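# Thread a bead onto the cord using two arms

## Task

Get at least one bead onto the cord, sitting well away from the cord's plastic tips at both ends.

## Robot and tools

Setup: two arms, left_arm and right_arm, each ending in a parallel two-finger gripper. Scene frame: origin at table-top height midway between the arms' nominal bases, +x out over the table, +y toward left_arm, +z up. Arm names do not match image sides. Calibrated bases in the scene frame: left_arm at (+0.029, +0.268, +0.045) m, quat_wxyz (+1.000, 0, 0, -0.027); right_arm at (-0.012, -0.264, +0.004) m, quat_wxyz (+1.000, 0, 0, +0.009). Both bases have +z up.

Frames: every hand position, orientation, velocity and target for an arm, and that arm's wrist camera pose, is in that arm's own base frame, not the scene frame. Fixed cameras and the table use the scene frame. end_effector_position is the point between the finger pads, just under 1 cm behind the tips. In gripper axes the fingers point along +z and close along y. Quaternions are always written w first.

The row: every commanded row holds 16 numbers, left_arm's 8 then right_arm's 8, each as x, y, z (metres), qw, qx, qy, qz, opening. Position and quaternion are absolute poses in that arm's base frame, not offsets. Opening runs -1 (closed, 0 mm gap) to +1 (fully open, about 87 mm); roughly 69 mm at +0.5, 43 at 0, 18 at -0.5. Always send both arms' parts even if one is idle; an idle arm should get its last reported pose repeated exactly with its desired opening, and a 0 opening is a real command, not a placeholder. To keep orientation fixed, keep resending the same target quaternion rather than copying the drifted reported one.

execute_actions: argument actions is a list of actions; each action is a table of 1 to 15 rows, each row one 1/30 s step; a short table repeats its last row to fill 15 steps. Each action's targets must lie within 0.6 m of the gripper's current position along each of the gripper's own axes, or the action is refused for both arms; if the first action fails this against the latest reported state, or any action is malformed, nothing runs. An empty list just reports state. cameras picks which images come back (omitted, null or ["all"] gives all; [] gives none; an unknown name invalidates the call). Camera names: cam_high, cam_low, cam_left_wrist, cam_right_wrist, all 672x504.

move: target is one 16-number row or a list of up to 15 rows, with no 0.6 m check. Each gripper follows a straight line from its current Hand target, turning the short way; all arms finish together, in no less than 0.5 s and cut off at 10 s. speed is path top speed in m/s, 0.002 to 2.9, default 0.25 (turn rate up to twice that in rad/s); one value or one per target. blend (metres) rounds corners of a list; 0 stops at each point. opening_speed (0.2 or more, opening units per second) ramps the fingers. A changed opening on a later list point is applied only after everything comes to rest there. blocking=false returns after about 0.5 s while the move runs on; a new move takes over from the current point. Moves do not avoid obstacles or the other arm; grippers lag and stray more at high speed, especially with a nearly straight arm. Keep paths away from an arm's own base, which can flip its shoulder posture. The result adds a move: line giving the ending (done, off_target, moving, held, fault) and limits (paced = pose clipped, held = steps withheld). done means at rest within 10 mm and 2 degrees; neither done nor off_target says whether contact occurred.

wait: seconds 0 to 10; arms keep their last command, a running move continues. stop: brakes the running move; needs room. zoom_image: camera plus region [x0, y0, x1, y1] in pixels, up to 504x504, from that camera's latest image. read_manual gives only licence text. finished_scene takes scene, the current scene's number; the goal must hold with the robot released.

Controller behaviour: each step the commanded orientation is clipped to within 40 degrees of the measured one; position has priority if both cannot be met. One action may fall short; each result's Hand target shows where the arm is now being sent, so command the remainder next. Friction and weight can leave the gripper low, short or tilted, small moves may not happen or go sideways, so check pose after every move and correct tilt.

Results: end_effector_position and end_effector_quat_wxyz per arm, Joint positions (last value is gripper, 0 closed to 1 open), Joint velocities ("within noise" means still), Joint torques (offset, noisy; joints 1-3 wrap sign beyond ±28 N m), grip_measured on the command scale, Tool commands, Hand target, and images. Reported hand positions can be off by a few centimetres. To grip, command about 0.04 below grip_measured at first contact for full force; less for a lighter hold. Pads push about 20 N max; fast closing squeezes harder.

Avoid: dropping a bead or cord, releasing anything still moving, fast impacts, hard presses, anything leaving the table. Never let the arms or grippers collide or one gripper close on the other's fingers. Loose objects may get nudged occasionally. Motors heat when holding loads, stretched out or straining at unreachable poses; a MOTOR HOT line warns, and at 90 °C the arm folds and stays idle, at 100 °C it goes limp. Timing: the scene keeps running while you think.

Each tool is called after ">>>" as name([rows], argument=value, ...), one row to a line, values as JSON.

## Session

>>> execute_actions(actions=[])

Scene clock: 0.00 s.
left_arm: end_effector_position=(+0.3790, +0.0203, +0.0372) grip_measured=+1.000 end_effector_quat_wxyz=(+0.549, -0.028, +0.833, +0.069) | right_arm: end_effector_position=(+0.3703, -0.0417, +0.0308) grip_measured=+1.000 end_effector_quat_wxyz=(+0.548, +0.083, +0.830, -0.061)
Joint positions: left_arm=[-0.027 1.573 0.385 0.784 -0.171 0.019 1] | right_arm=[-0.047 1.575 0.351 0.816 0.151 0.054 1]
Joint velocities: within noise
Joint torques (N m): no reading
Heat: left arm: 34 °C; right arm: 33 °C.
Hand target: left_arm +0.3842, +0.0202, +0.0458; +0.560, -0.029, +0.825, +0.068 | right_arm +0.3757, -0.0419, +0.0394; +0.559, +0.084, +0.822, -0.061
Tool commands: left_gripper/opening=+1.0 right_gripper/opening=+1.0

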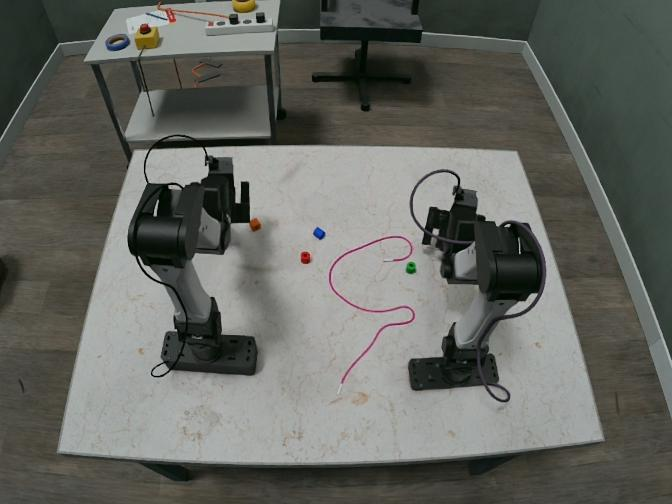

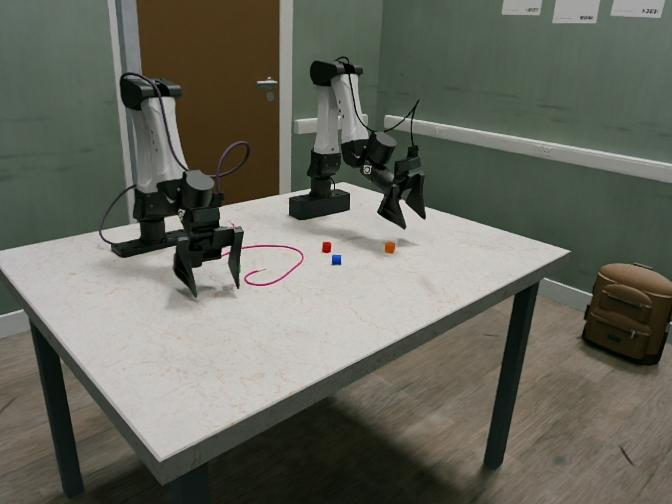

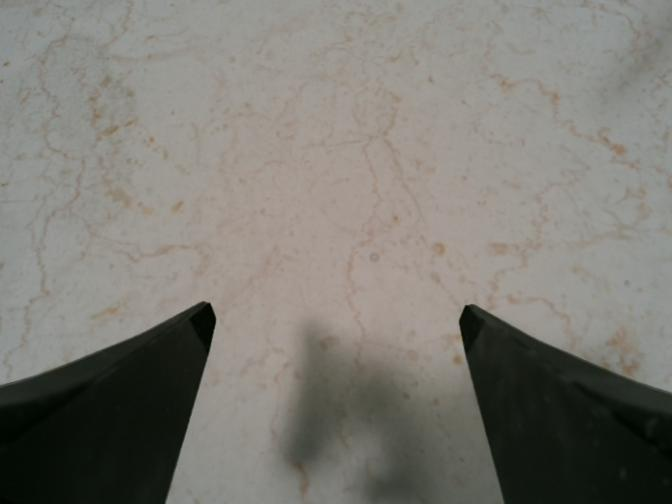

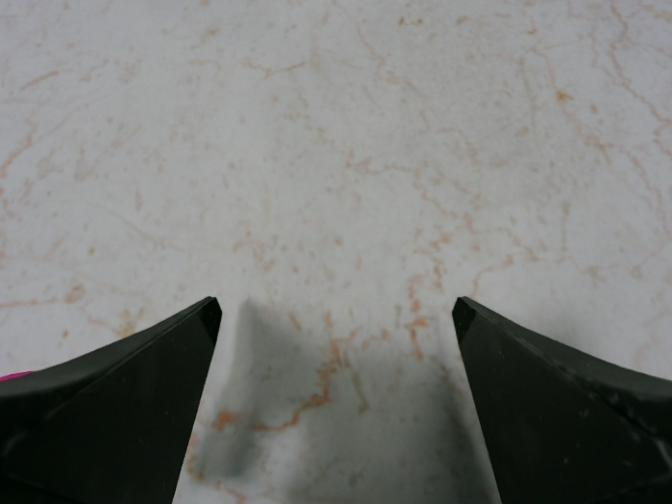

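>>> zoom_image(camera="cam_high", region=[230, 210, 430, 360])

>>> zoom_image(camera="cam_high", region=[370, 225, 430, 285])

>>> zoom_image(camera="cam_low", region=[230, 210, 430, 300])

>>> zoom_image(camera="cam_high", region=[330, 360, 370, 400])

Scaled by 2.520 from the camera's 672x504 image, which has a finer 960x720 frame.

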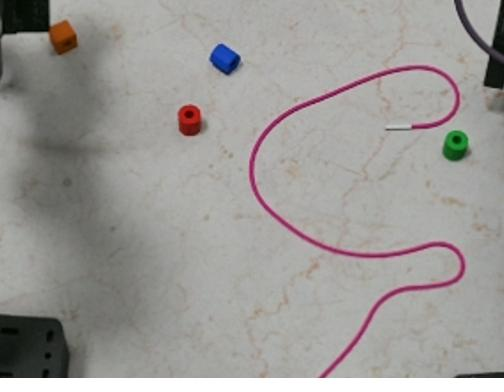

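Scaled by 8.400 from the camera's 672x504 image, which has a finer 960x720 frame.

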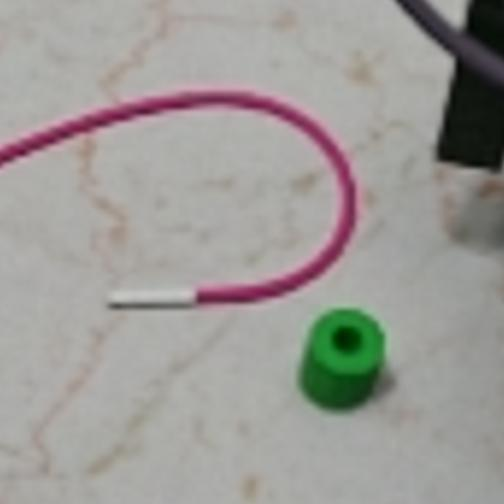

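Scaled by 2.520 from the camera's 672x504 image, which has a finer 960x720 frame.

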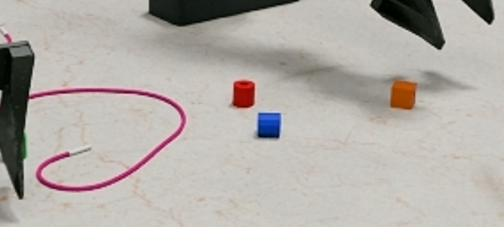

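Scaled by 12.600 from the camera's 672x504 image, which has a finer 960x720 frame.

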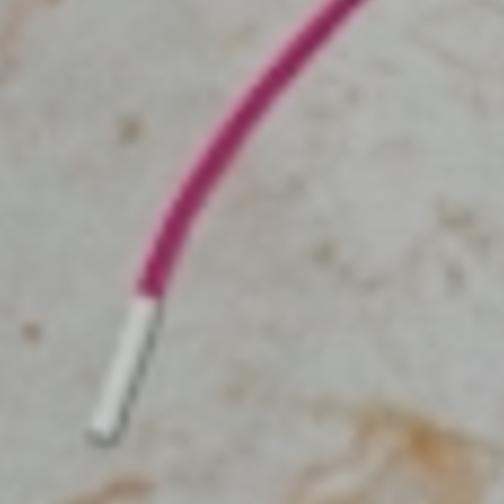

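>>> zoom_image(camera="cam_high", region=[300, 218, 340, 248])

>>> zoom_image(camera="cam_low", region=[310, 235, 360, 275])

>>> zoom_image(camera="cam_high", region=[240, 210, 280, 240])

Scaled by 12.600 from the camera's 672x504 image, which has a finer 960x720 frame.

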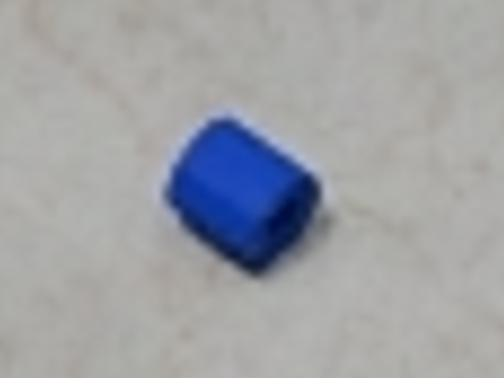

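Scaled by 10.080 from the camera's 672x504 image, which has a finer 960x720 frame.

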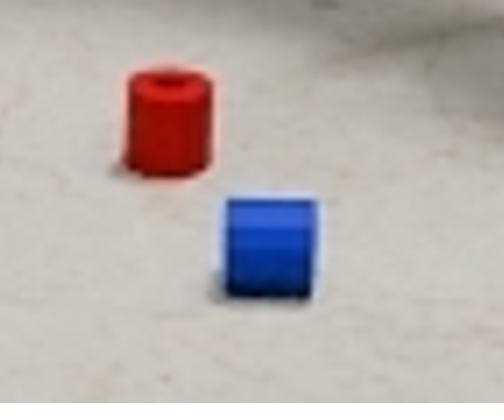

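Scaled by 12.600 from the camera's 672x504 image, which has a finer 960x720 frame.

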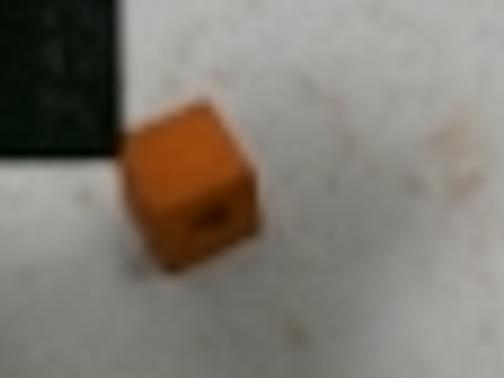

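>>> move(target=[0.30, 0.0, 0.15, 0, 0, 1, 0, 1, 0.30, 0.08, 0.20, 0, 0, 1, 0, 1])

Scene clock: 10.90 s.
left_arm: end_effector_position=(+0.2952, -0.0001, +0.1470) grip_measured=+1.000 end_effector_quat_wxyz=(-0.004, +0.000, +1.000, +0.005) | right_arm: end_effector_position=(+0.2980, +0.0765, +0.1867) grip_measured=+1.000 end_effector_quat_wxyz=(+0.031, -0.001, +0.999, +0.005)
Joint positions: left_arm=[-0.006 1.832 1.701 -1.448 -0.01 -0.007 1] | right_arm=[0.224 1.839 1.881 -1.55 0.004 0.221 1]
Joint velocities: within noise
Joint torques (N m): left_arm=[0.47 -6.9 9.81 0.33 0.11 0.07] | right_arm=[0.75 -8.95 9.43 0.31 -0.03 0.28]
Heat: left arm: 36 °C; right arm: 35 °C.
Hand target: left_arm +0.2999, +0.0000, +0.1500; +0.000, +0.000, +1.000, +0.000 | right_arm +0.2995, +0.0799, +0.1992; +0.051, +0.000, +0.999, +0.013
Off the commanded pose: left_arm 0.006 m, 1 deg | right_arm 0.014 m, 4 deg.
joint sent to its limit (right arm) — joint 4 (wrist pitch), lower limit. The joint targets are off in orientation, not in position.
move: off_target (right_arm)

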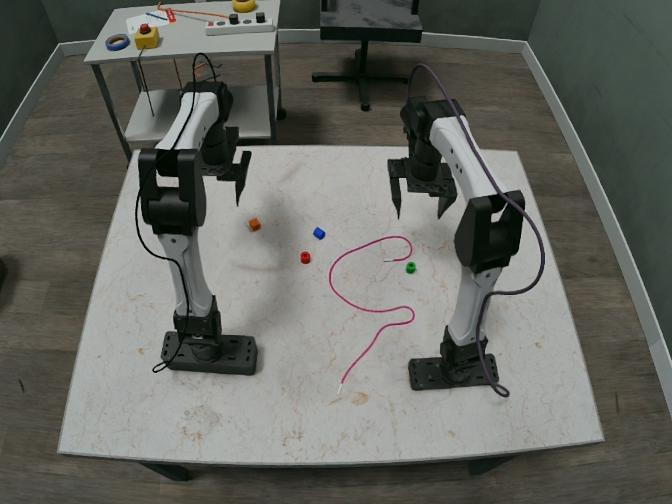

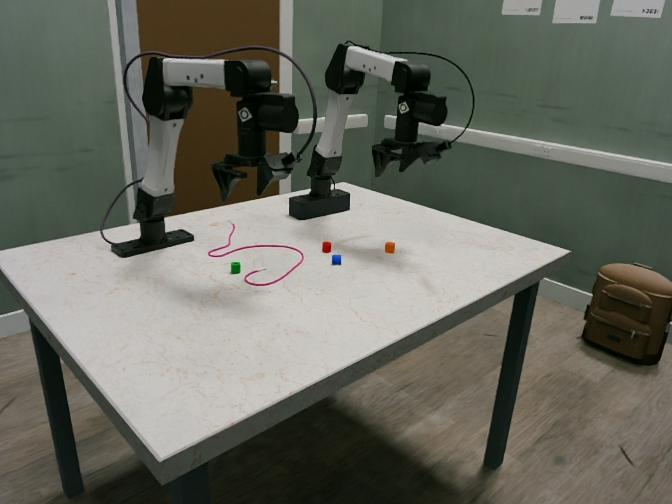

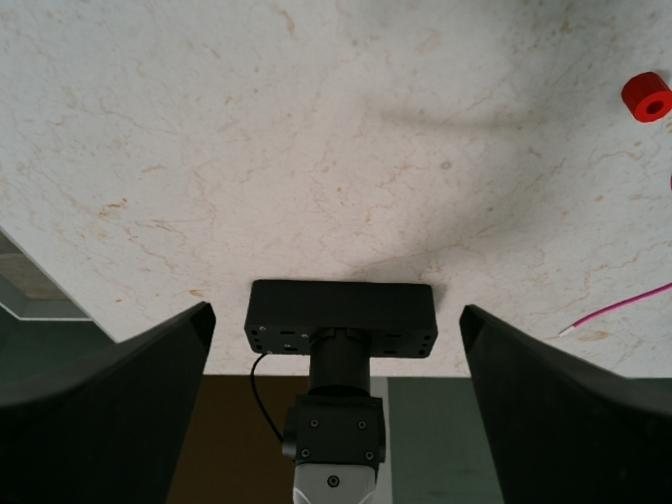

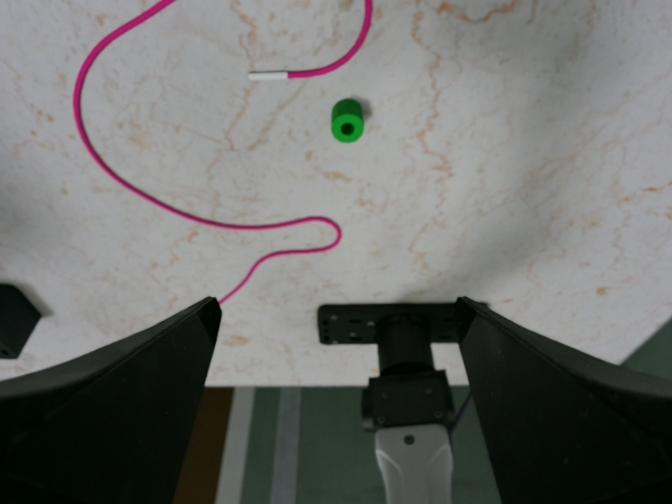

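>>> move(target=[0.335, -0.095, 0.06, 0, 0, 1, 0, 1, 0.30, 0.105, 0.11, 0, 0.70711, 0.70711, 0, 0])

Scene clock: 16.23 s.
left_arm: end_effector_position=(+0.3330, -0.0911, +0.0641) grip_measured=+1.000 end_effector_quat_wxyz=(+0.000, +0.001, +1.000, +0.005) | right_arm: end_effector_position=(+0.3000, +0.1021, +0.1048) grip_measured=+0.000 end_effector_quat_wxyz=(-0.007, +0.706, +0.708, -0.013)
Joint positions: left_arm=[-0.243 2.028 1.641 -1.186 -0.009 -0.241 1] | right_arm=[0.2 1.731 1.413 -1.283 0.002 1.768 0.5]
Joint velocities: within noise
Joint torques (N m): left_arm=[-0.5 -8.4 6.99 0.51 0.09 -0.05] | right_arm=[1.11 -9.05 5.22 0.29 0.06 0.28]
Heat: left arm: 36 °C; right arm: 36 °C.
Hand target: left_arm +0.3349, -0.0949, +0.0600; +0.000, +0.000, +1.000, +0.000 | right_arm +0.2999, +0.1050, +0.1100; +0.000, +0.707, +0.707, +0.000
Off the commanded pose: left_arm 0.006 m, 1 deg | right_arm 0.006 m, 2 deg.
move: done

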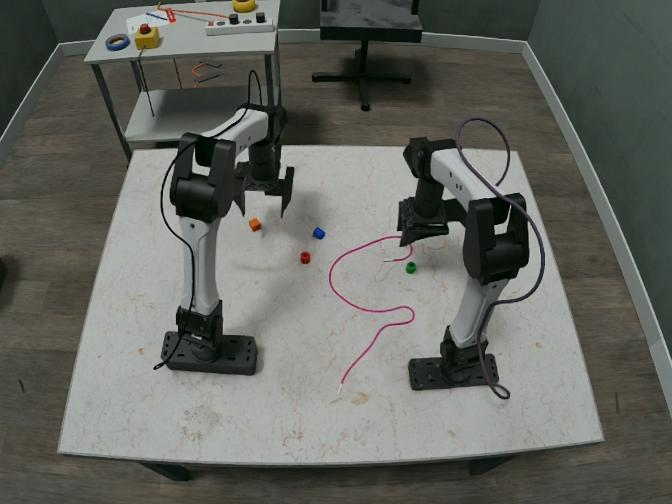

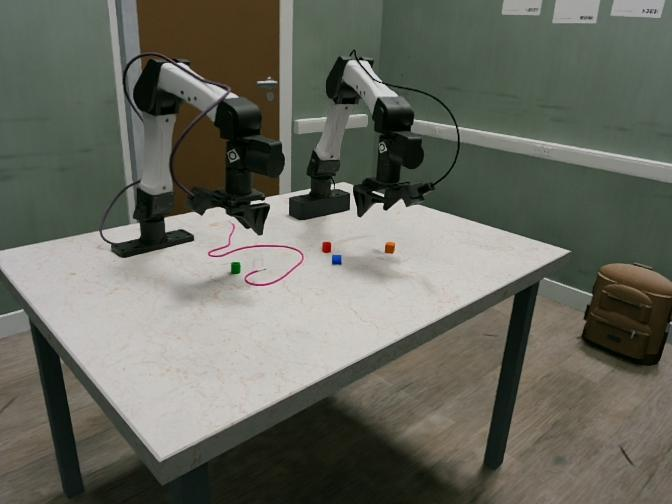

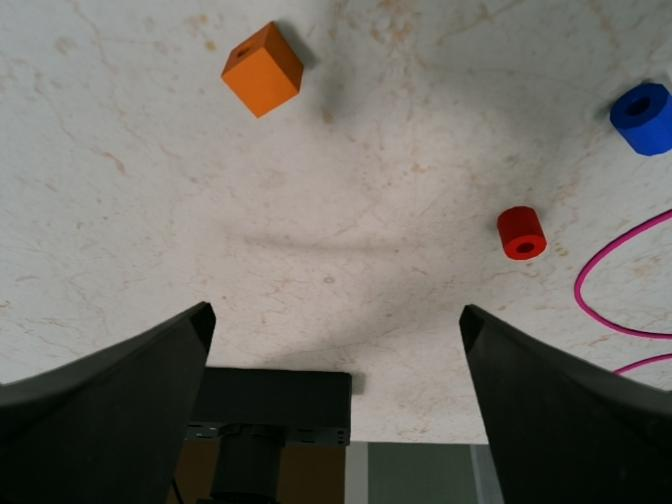

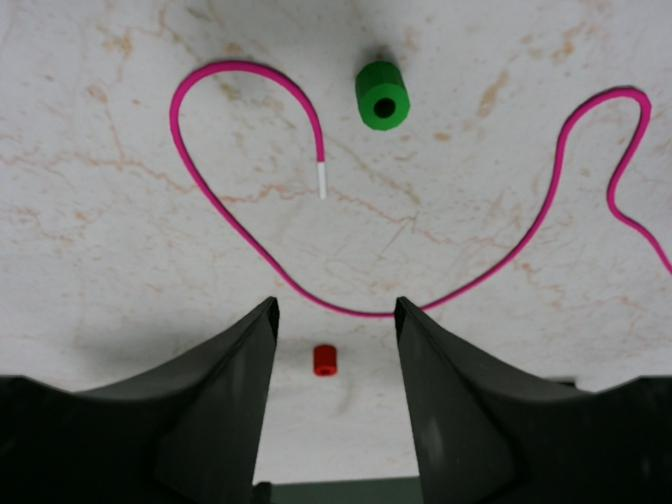

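>>> zoom_image(camera="cam_left_wrist", region=[200, 0, 330, 130])

>>> zoom_image(camera="cam_right_wrist", region=[280, 30, 440, 210])

Scaled by 3.877 from the camera's 672x504 image, which has a finer 960x720 frame.

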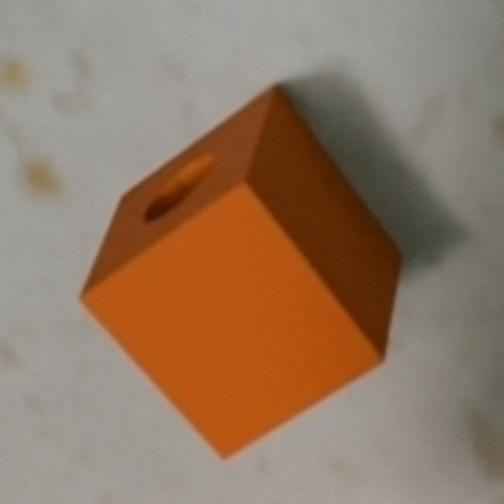

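Scaled by 2.800 from the camera's 672x504 image, which has a finer 960x720 frame.

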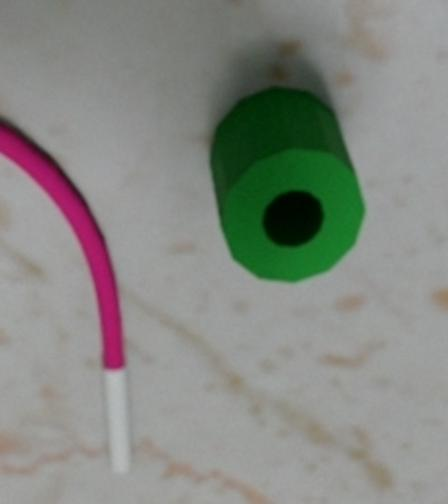

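>>> move(target=[0.365, -0.061, 0.02, 0, -0.2924, 0.9563, 0, 1, 0.30, 0.105, 0.08, 0, 0.70711, 0.70711, 0, 0])

Scene clock: 18.93 s.
left_arm: end_effector_position=(+0.3641, -0.0601, +0.0254) grip_measured=+1.000 end_effector_quat_wxyz=(+0.003, -0.288, +0.958, +0.003) | right_arm: end_effector_position=(+0.3001, +0.1021, +0.0789) grip_measured=+0.000 end_effector_quat_wxyz=(-0.003, +0.707, +0.708, -0.007)
Joint positions: left_arm=[-0.096 2.111 1.612 -1.067 -0.007 -0.68 1] | right_arm=[0.2 1.73 1.309 -1.165 0.002 1.769 0.5]
Joint velocities: within noise
Joint torques (N m): left_arm=[0.17 -8.94 6.38 0.53 0.05 -0.14] | right_arm=[1.11 -7.73 5.15 0.31 0.05 0.29]
Heat: left arm: 35 °C; right arm: 36 °C.
Hand target: left_arm +0.3649, -0.0610, +0.0201; +0.000, -0.292, +0.956, +0.000 | right_arm +0.3000, +0.1050, +0.0801; +0.000, +0.707, +0.707, +0.000
Off the commanded pose: left_arm 0.005 m, 1 deg | right_arm 0.003 m, 1 deg.
move: done

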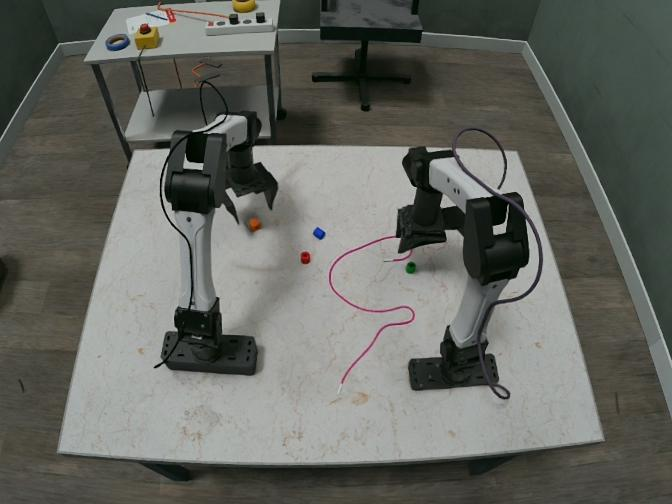

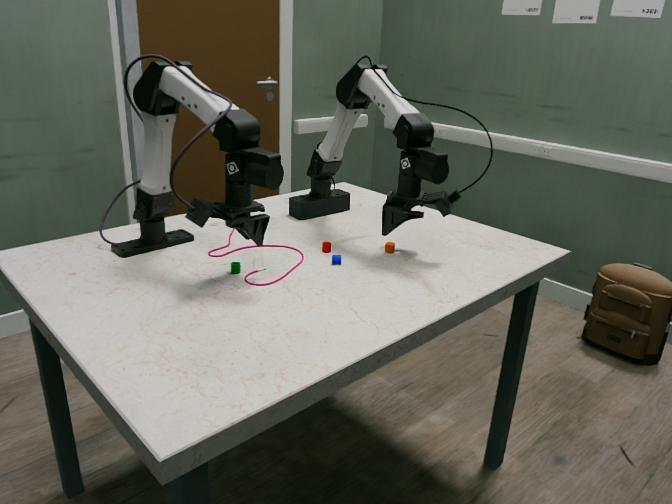

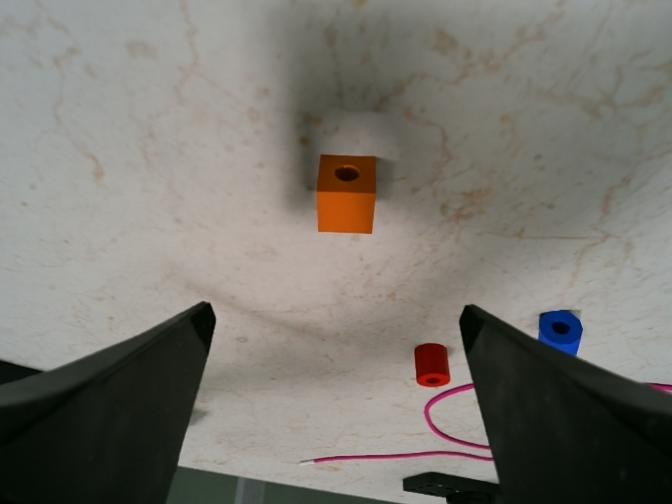

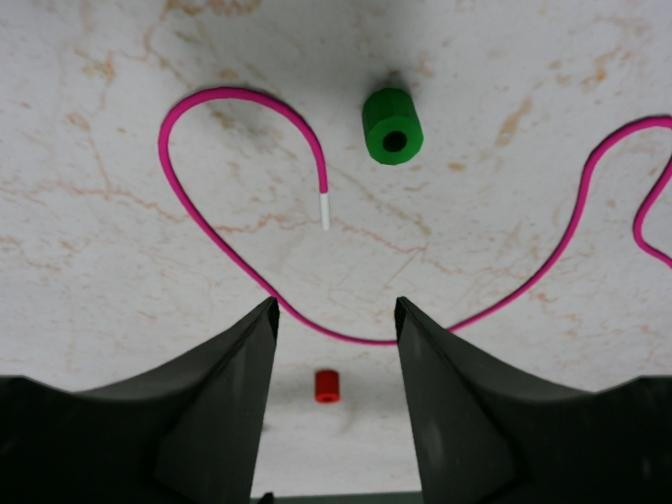

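>>> move(target=[0.3675, -0.0655, -0.018, 0, -0.2924, 0.9563, 0, 1, 0.302, 0.105, 0.05, 0, 0.70711, 0.70711, 0, 0], speed=0.12)

Scene clock: 20.33 s.
left_arm: end_effector_position=(+0.3662, -0.0618, -0.0140) grip_measured=+1.000 end_effector_quat_wxyz=(+0.000, -0.292, +0.956, +0.004) | right_arm: end_effector_position=(+0.3021, +0.1025, +0.0527) grip_measured=+0.000 end_effector_quat_wxyz=(+0.000, +0.707, +0.708, -0.002)
Joint positions: left_arm=[-0.099 2.173 1.545 -0.945 -0.007 -0.691 1] | right_arm=[0.2 1.75 1.224 -1.049 0.002 1.769 0.5]
Joint velocities: within noise
Joint torques (N m): left_arm=[-0.58 -9.33 6.41 0.48 0.04 -0.1] | right_arm=[1.06 -6.46 5.26 0.33 0.05 0.27]
Heat: left arm: 36 °C; right arm: 36 °C.
Hand target: left_arm +0.3674, -0.0655, -0.0179; +0.000, -0.292, +0.956, +0.000 | right_arm +0.3020, +0.1050, +0.0500; +0.000, +0.707, +0.707, +0.000
Off the commanded pose: left_arm 0.006 m, 0 deg | right_arm 0.004 m, 0 deg.
move: done

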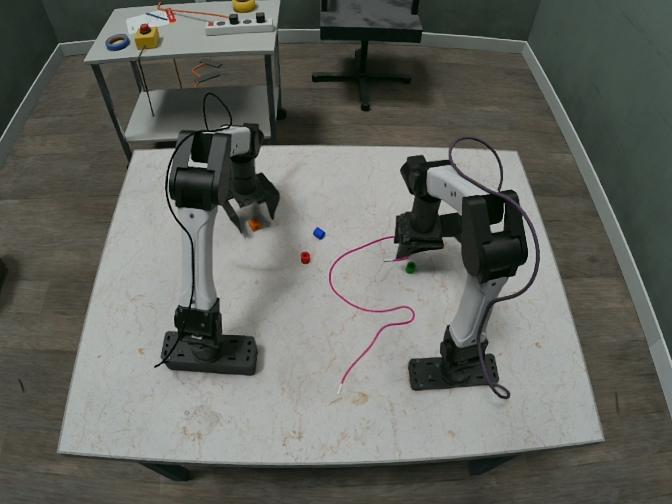

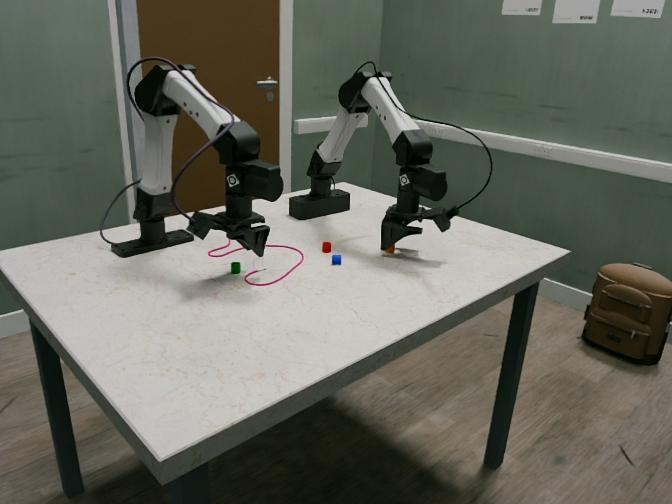

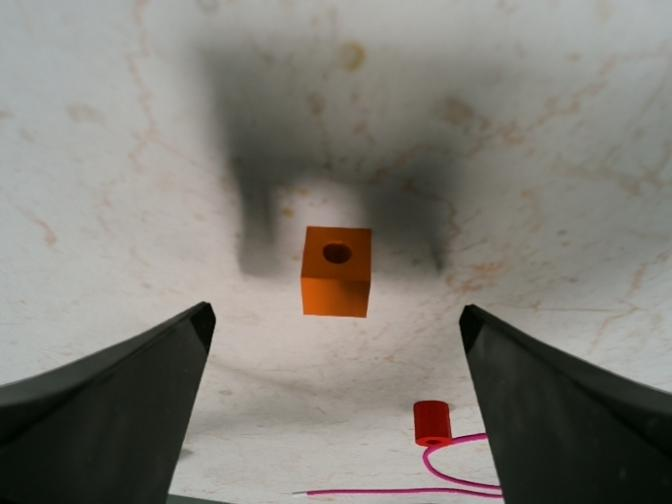

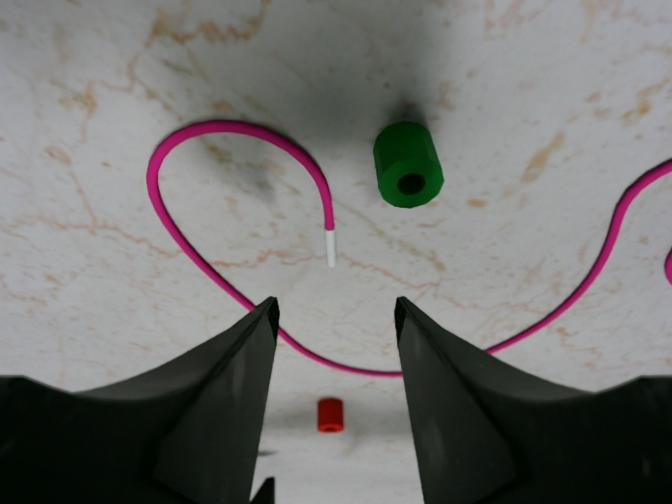

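>>> move(target=[0.3675, -0.0655, -0.037, 0, -0.2924, 0.9563, 0, 1, 0.302, 0.107, 0.03, 0, 0.70711, 0.70711, 0, 0], speed=0.08)

>>> zoom_image(camera="cam_low", region=[350, 190, 450, 270])

Scene clock: 21.63 s.
left_arm: end_effector_position=(+0.3667, -0.0620, -0.0319) grip_measured=+1.000 end_effector_quat_wxyz=(+0.001, -0.292, +0.956, +0.003) | right_arm: end_effector_position=(+0.3025, +0.1045, +0.0331) grip_measured=+0.000 end_effector_quat_wxyz=(+0.001, +0.706, +0.708, -0.001)
Joint positions: left_arm=[-0.099 2.202 1.515 -0.885 -0.007 -0.692 1] | right_arm=[0.206 1.775 1.173 -0.97 0.002 1.774 0.5]
Joint velocities: within noise
Joint torques (N m): left_arm=[-0.59 -9.25 6.13 0.54 0.04 -0.11] | right_arm=[1.03 -6.49 5.12 0.34 0.05 0.28]
Heat: left arm: 36 °C; right arm: 36 °C.
Hand target: left_arm +0.3674, -0.0655, -0.0369; +0.000, -0.292, +0.956, +0.000 | right_arm +0.3020, +0.1070, +0.0301; +0.000, +0.707, +0.707, +0.000
Off the commanded pose: left_arm 0.006 m, 0 deg | right_arm 0.004 m, 0 deg.
move: done

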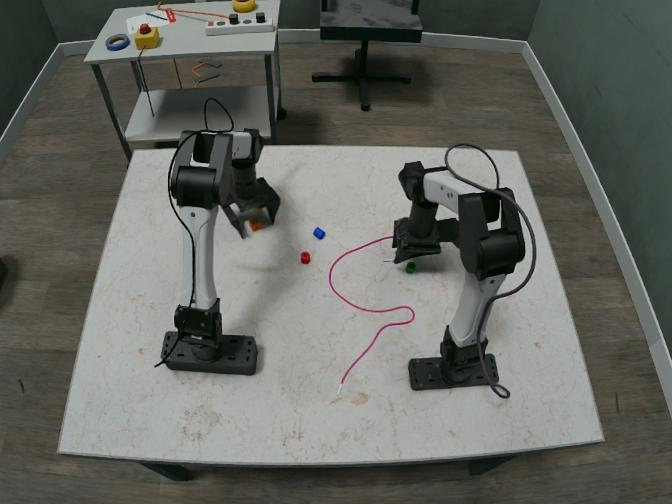

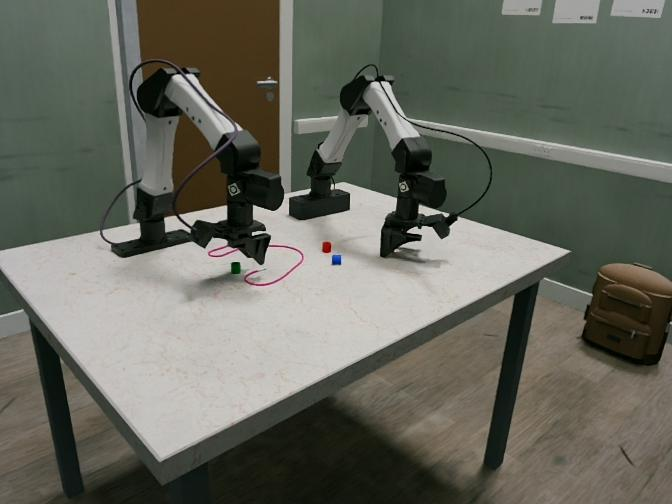

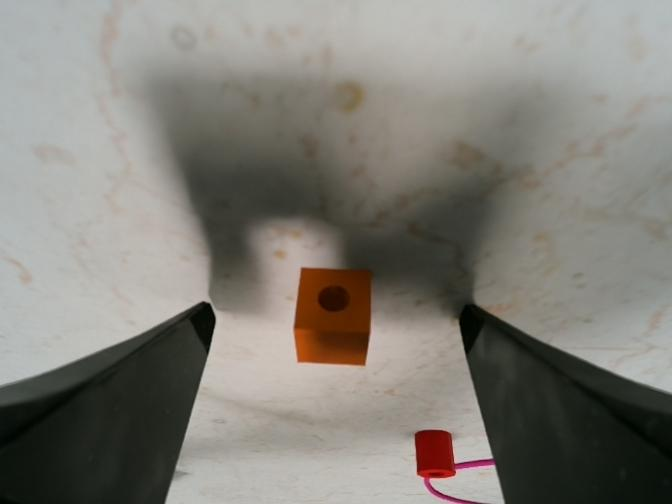

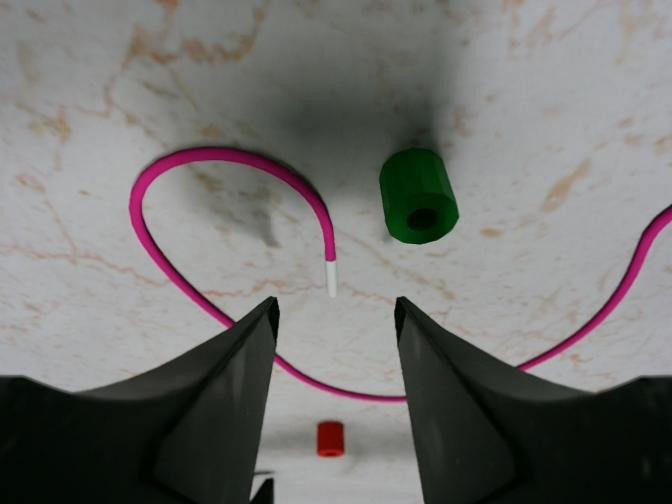

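Scaled by 5.040 from the camera's 672x504 image, which has a finer 960x720 frame.

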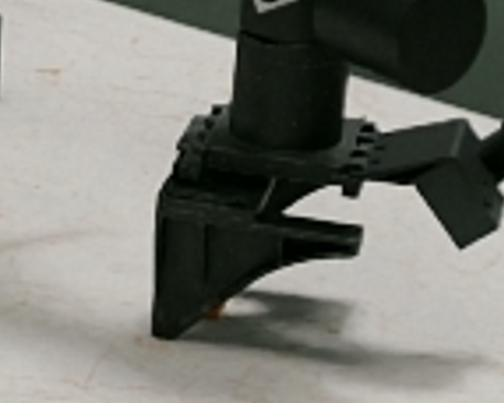

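>>> move(target=[0.3675, -0.0655, -0.037, 0, -0.2924, 0.9563, 0, -0.47, 0.304, 0.122, 0.018, 0, 0.70711, 0.70711, 0, 0], speed=0.08, opening_speed=0.6)

Scene clock: 24.80 s.
left_arm: end_effector_position=(+0.3675, -0.0621, -0.0320) grip_measured=-0.416 end_effector_quat_wxyz=(+0.003, -0.292, +0.956, +0.003) | right_arm: end_effector_position=(+0.3066, +0.1206, +0.0226) grip_measured=+0.000 end_effector_quat_wxyz=(+0.002, +0.706, +0.709, +0.002)
Joint positions: left_arm=[-0.099 2.202 1.515 -0.882 -0.007 -0.692 0.292] | right_arm=[0.253 1.812 1.173 -0.927 0.002 1.82 0.5]
Joint velocities: within noise
Joint torques (N m): left_arm=[-0.59 -9.25 6.16 0.53 0.03 -0.08] | right_arm=[0.94 -6.67 4.59 0.34 0.08 0.26]
Heat: left arm: 37 °C; right arm: 36 °C.
Hand target: left_arm +0.3674, -0.0654, -0.0369; +0.000, -0.292, +0.956, +0.000 | right_arm +0.3041, +0.1219, +0.0181; +0.000, +0.707, +0.707, +0.000
Off the commanded pose: left_arm 0.006 m, 0 deg | right_arm 0.005 m, 0 deg.
move: done

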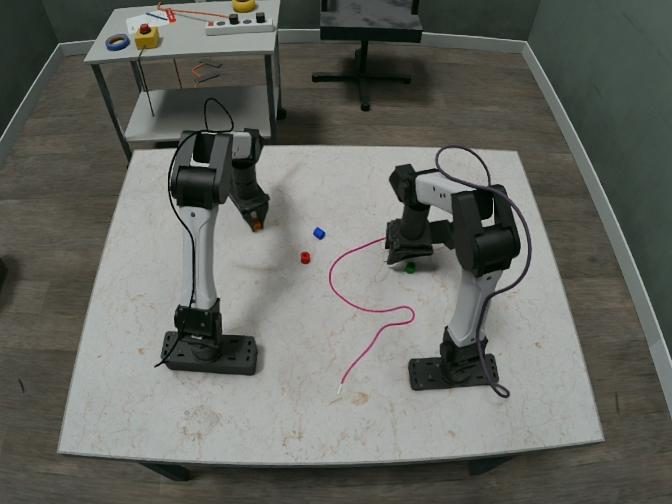

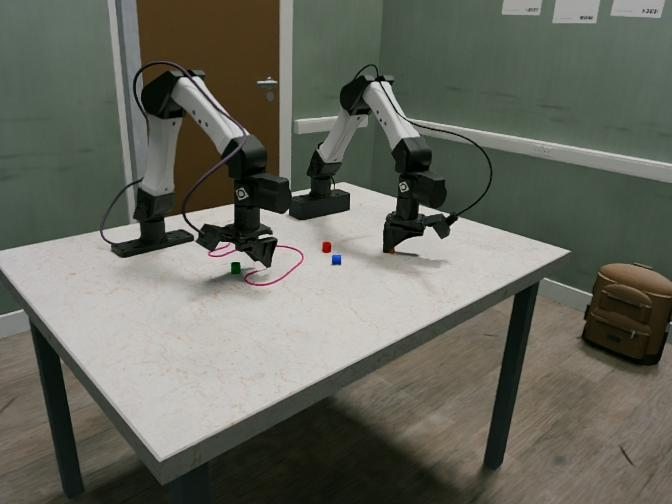

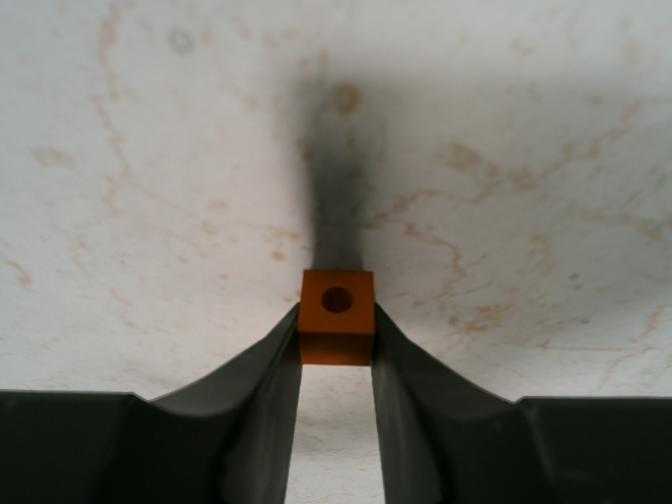

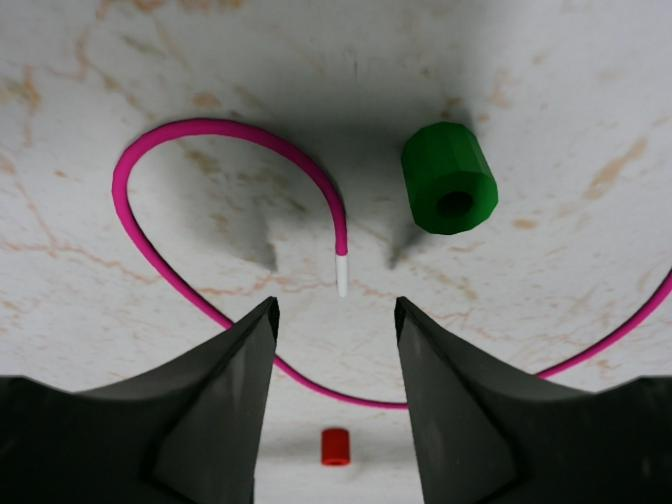

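>>> move(target=[0.3675, -0.0655, -0.037, 0, -0.2924, 0.9563, 0, -0.47, 0.3015, 0.122, 0.004, 0, 0.70711, 0.70711, 0, -0.2], speed=0.06)

>>> zoom_image(camera="cam_low", region=[200, 220, 300, 300])

Scene clock: 26.27 s.
left_arm: end_effector_position=(+0.3675, -0.0621, -0.0320) grip_measured=-0.416 end_effector_quat_wxyz=(+0.003, -0.292, +0.956, +0.003) | right_arm: end_effector_position=(+0.3029, +0.1196, +0.0076) grip_measured=-0.200 end_effector_quat_wxyz=(+0.001, +0.706, +0.708, +0.000)
Joint positions: left_arm=[-0.099 2.202 1.515 -0.882 -0.007 -0.692 0.292] | right_arm=[0.253 1.826 1.127 -0.871 0.002 1.822 0.4]
Joint velocities: within noise
Joint torques (N m): left_arm=[-0.53 -9.21 6.17 0.52 0.03 -0.1] | right_arm=[1.02 -6.6 4.78 0.36 0.06 0.27]
Heat: left arm: 37 °C; right arm: 37 °C.
Hand target: left_arm +0.3674, -0.0654, -0.0369; +0.000, -0.292, +0.956, +0.000 | right_arm +0.3015, +0.1219, +0.0041; +0.000, +0.707, +0.707, +0.000
Off the commanded pose: left_arm 0.006 m, 0 deg | right_arm 0.004 m, 0 deg.
move: done

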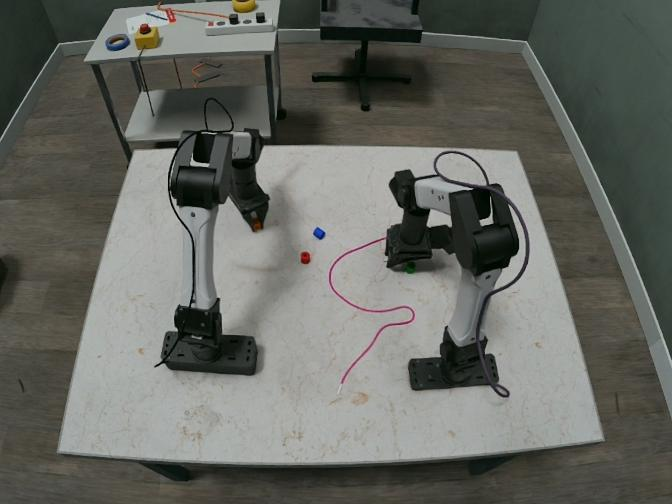

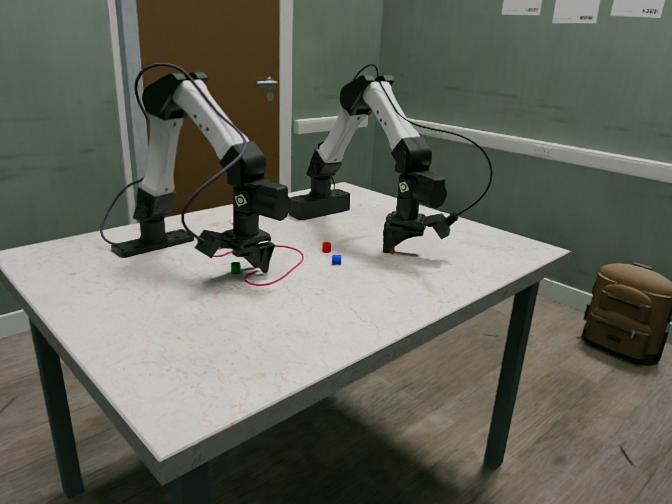

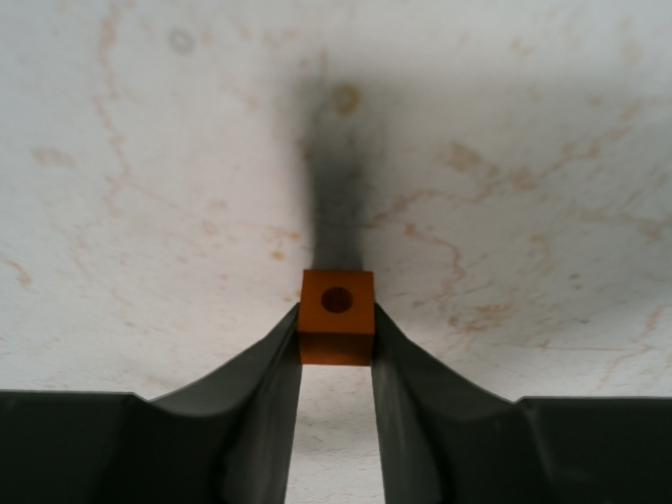

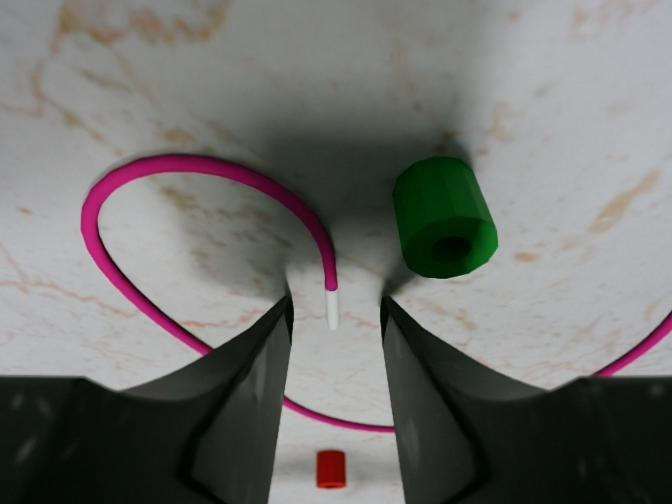

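Scaled by 5.040 from the camera's 672x504 image, which has a finer 960x720 frame.

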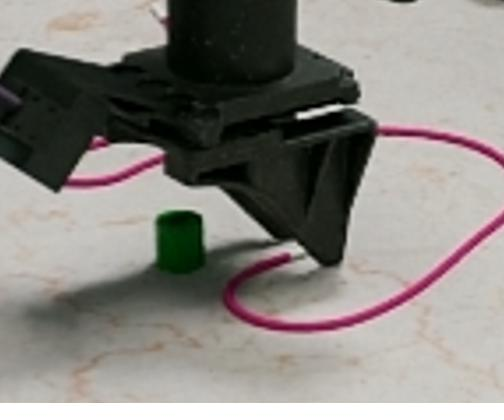

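>>> move([
  [0.3675, -0.0655, -0.037, 0, -0.2924, 0.9563, 0, -0.47, 0.3015, 0.124, 0.0005, 0, 0.70711, 0.70711, 0, -0.2],
  [0.3675, -0.0655, -0.037, 0, -0.2924, 0.9563, 0, -0.47, 0.3015, 0.124, 0.0005, 0, 0.70711, 0.70711, 0, -1],
], speed=0.05, opening_speed=0.5)

>>> zoom_image(camera="cam_low", region=[200, 220, 300, 300])

Scene clock: 29.10 s.
left_arm: end_effector_position=(+0.3675, -0.0621, -0.0320) grip_measured=-0.416 end_effector_quat_wxyz=(+0.003, -0.292, +0.956, +0.003) | right_arm: end_effector_position=(+0.3076, +0.1227, +0.0070) grip_measured=-0.867 end_effector_quat_wxyz=(+0.006, +0.707, +0.707, +0.008)
Joint positions: left_arm=[-0.099 2.202 1.515 -0.882 -0.007 -0.692 0.292] | right_arm=[0.258 1.829 1.127 -0.849 0.002 1.829 0.067]
Joint velocities: within noise
Joint torques (N m): left_arm=[-0.55 -9.18 6.19 0.54 0.02 -0.09] | right_arm=[1.2 -6.16 4.37 0.29 0.08 0.25]
Heat: left arm: 37 °C; right arm: 37 °C.
Hand target: left_arm +0.3674, -0.0654, -0.0369; +0.000, -0.292, +0.956, +0.000 | right_arm +0.3015, +0.1239, +0.0007; +0.000, +0.707, +0.707, +0.000
Off the commanded pose: left_arm 0.006 m, 0 deg | right_arm 0.009 m, 1 deg.
move: done

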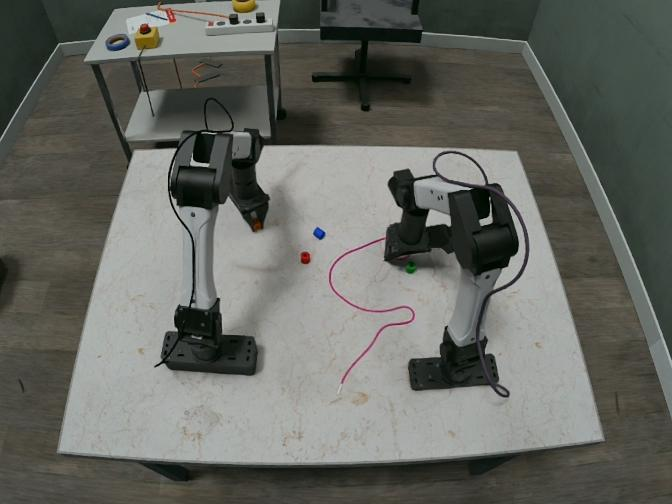

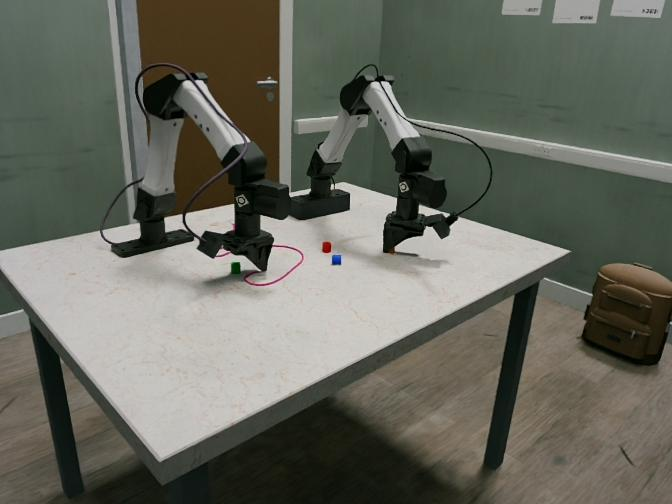

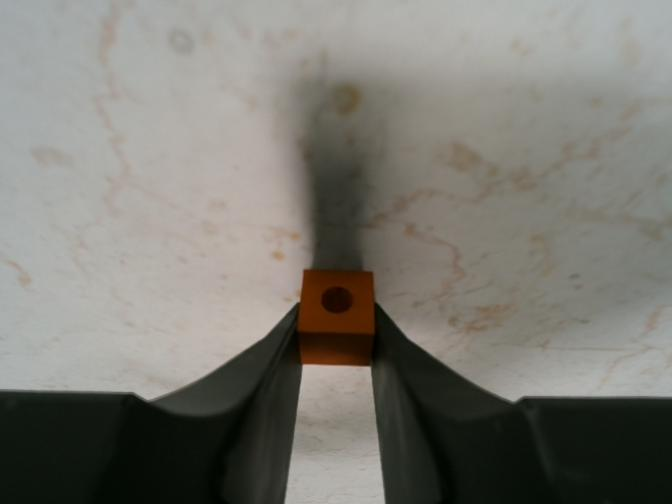

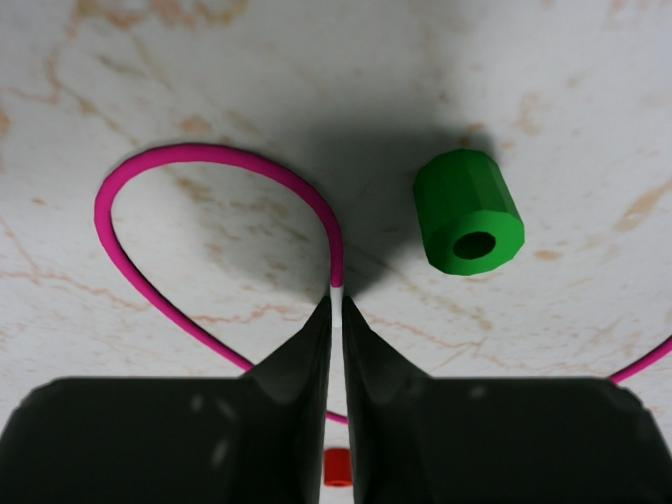

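Scaled by 5.040 from the camera's 672x504 image, which has a finer 960x720 frame.

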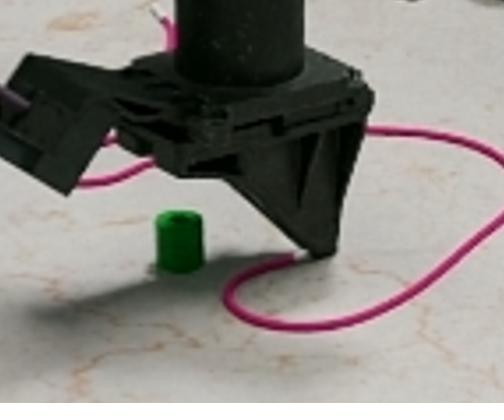

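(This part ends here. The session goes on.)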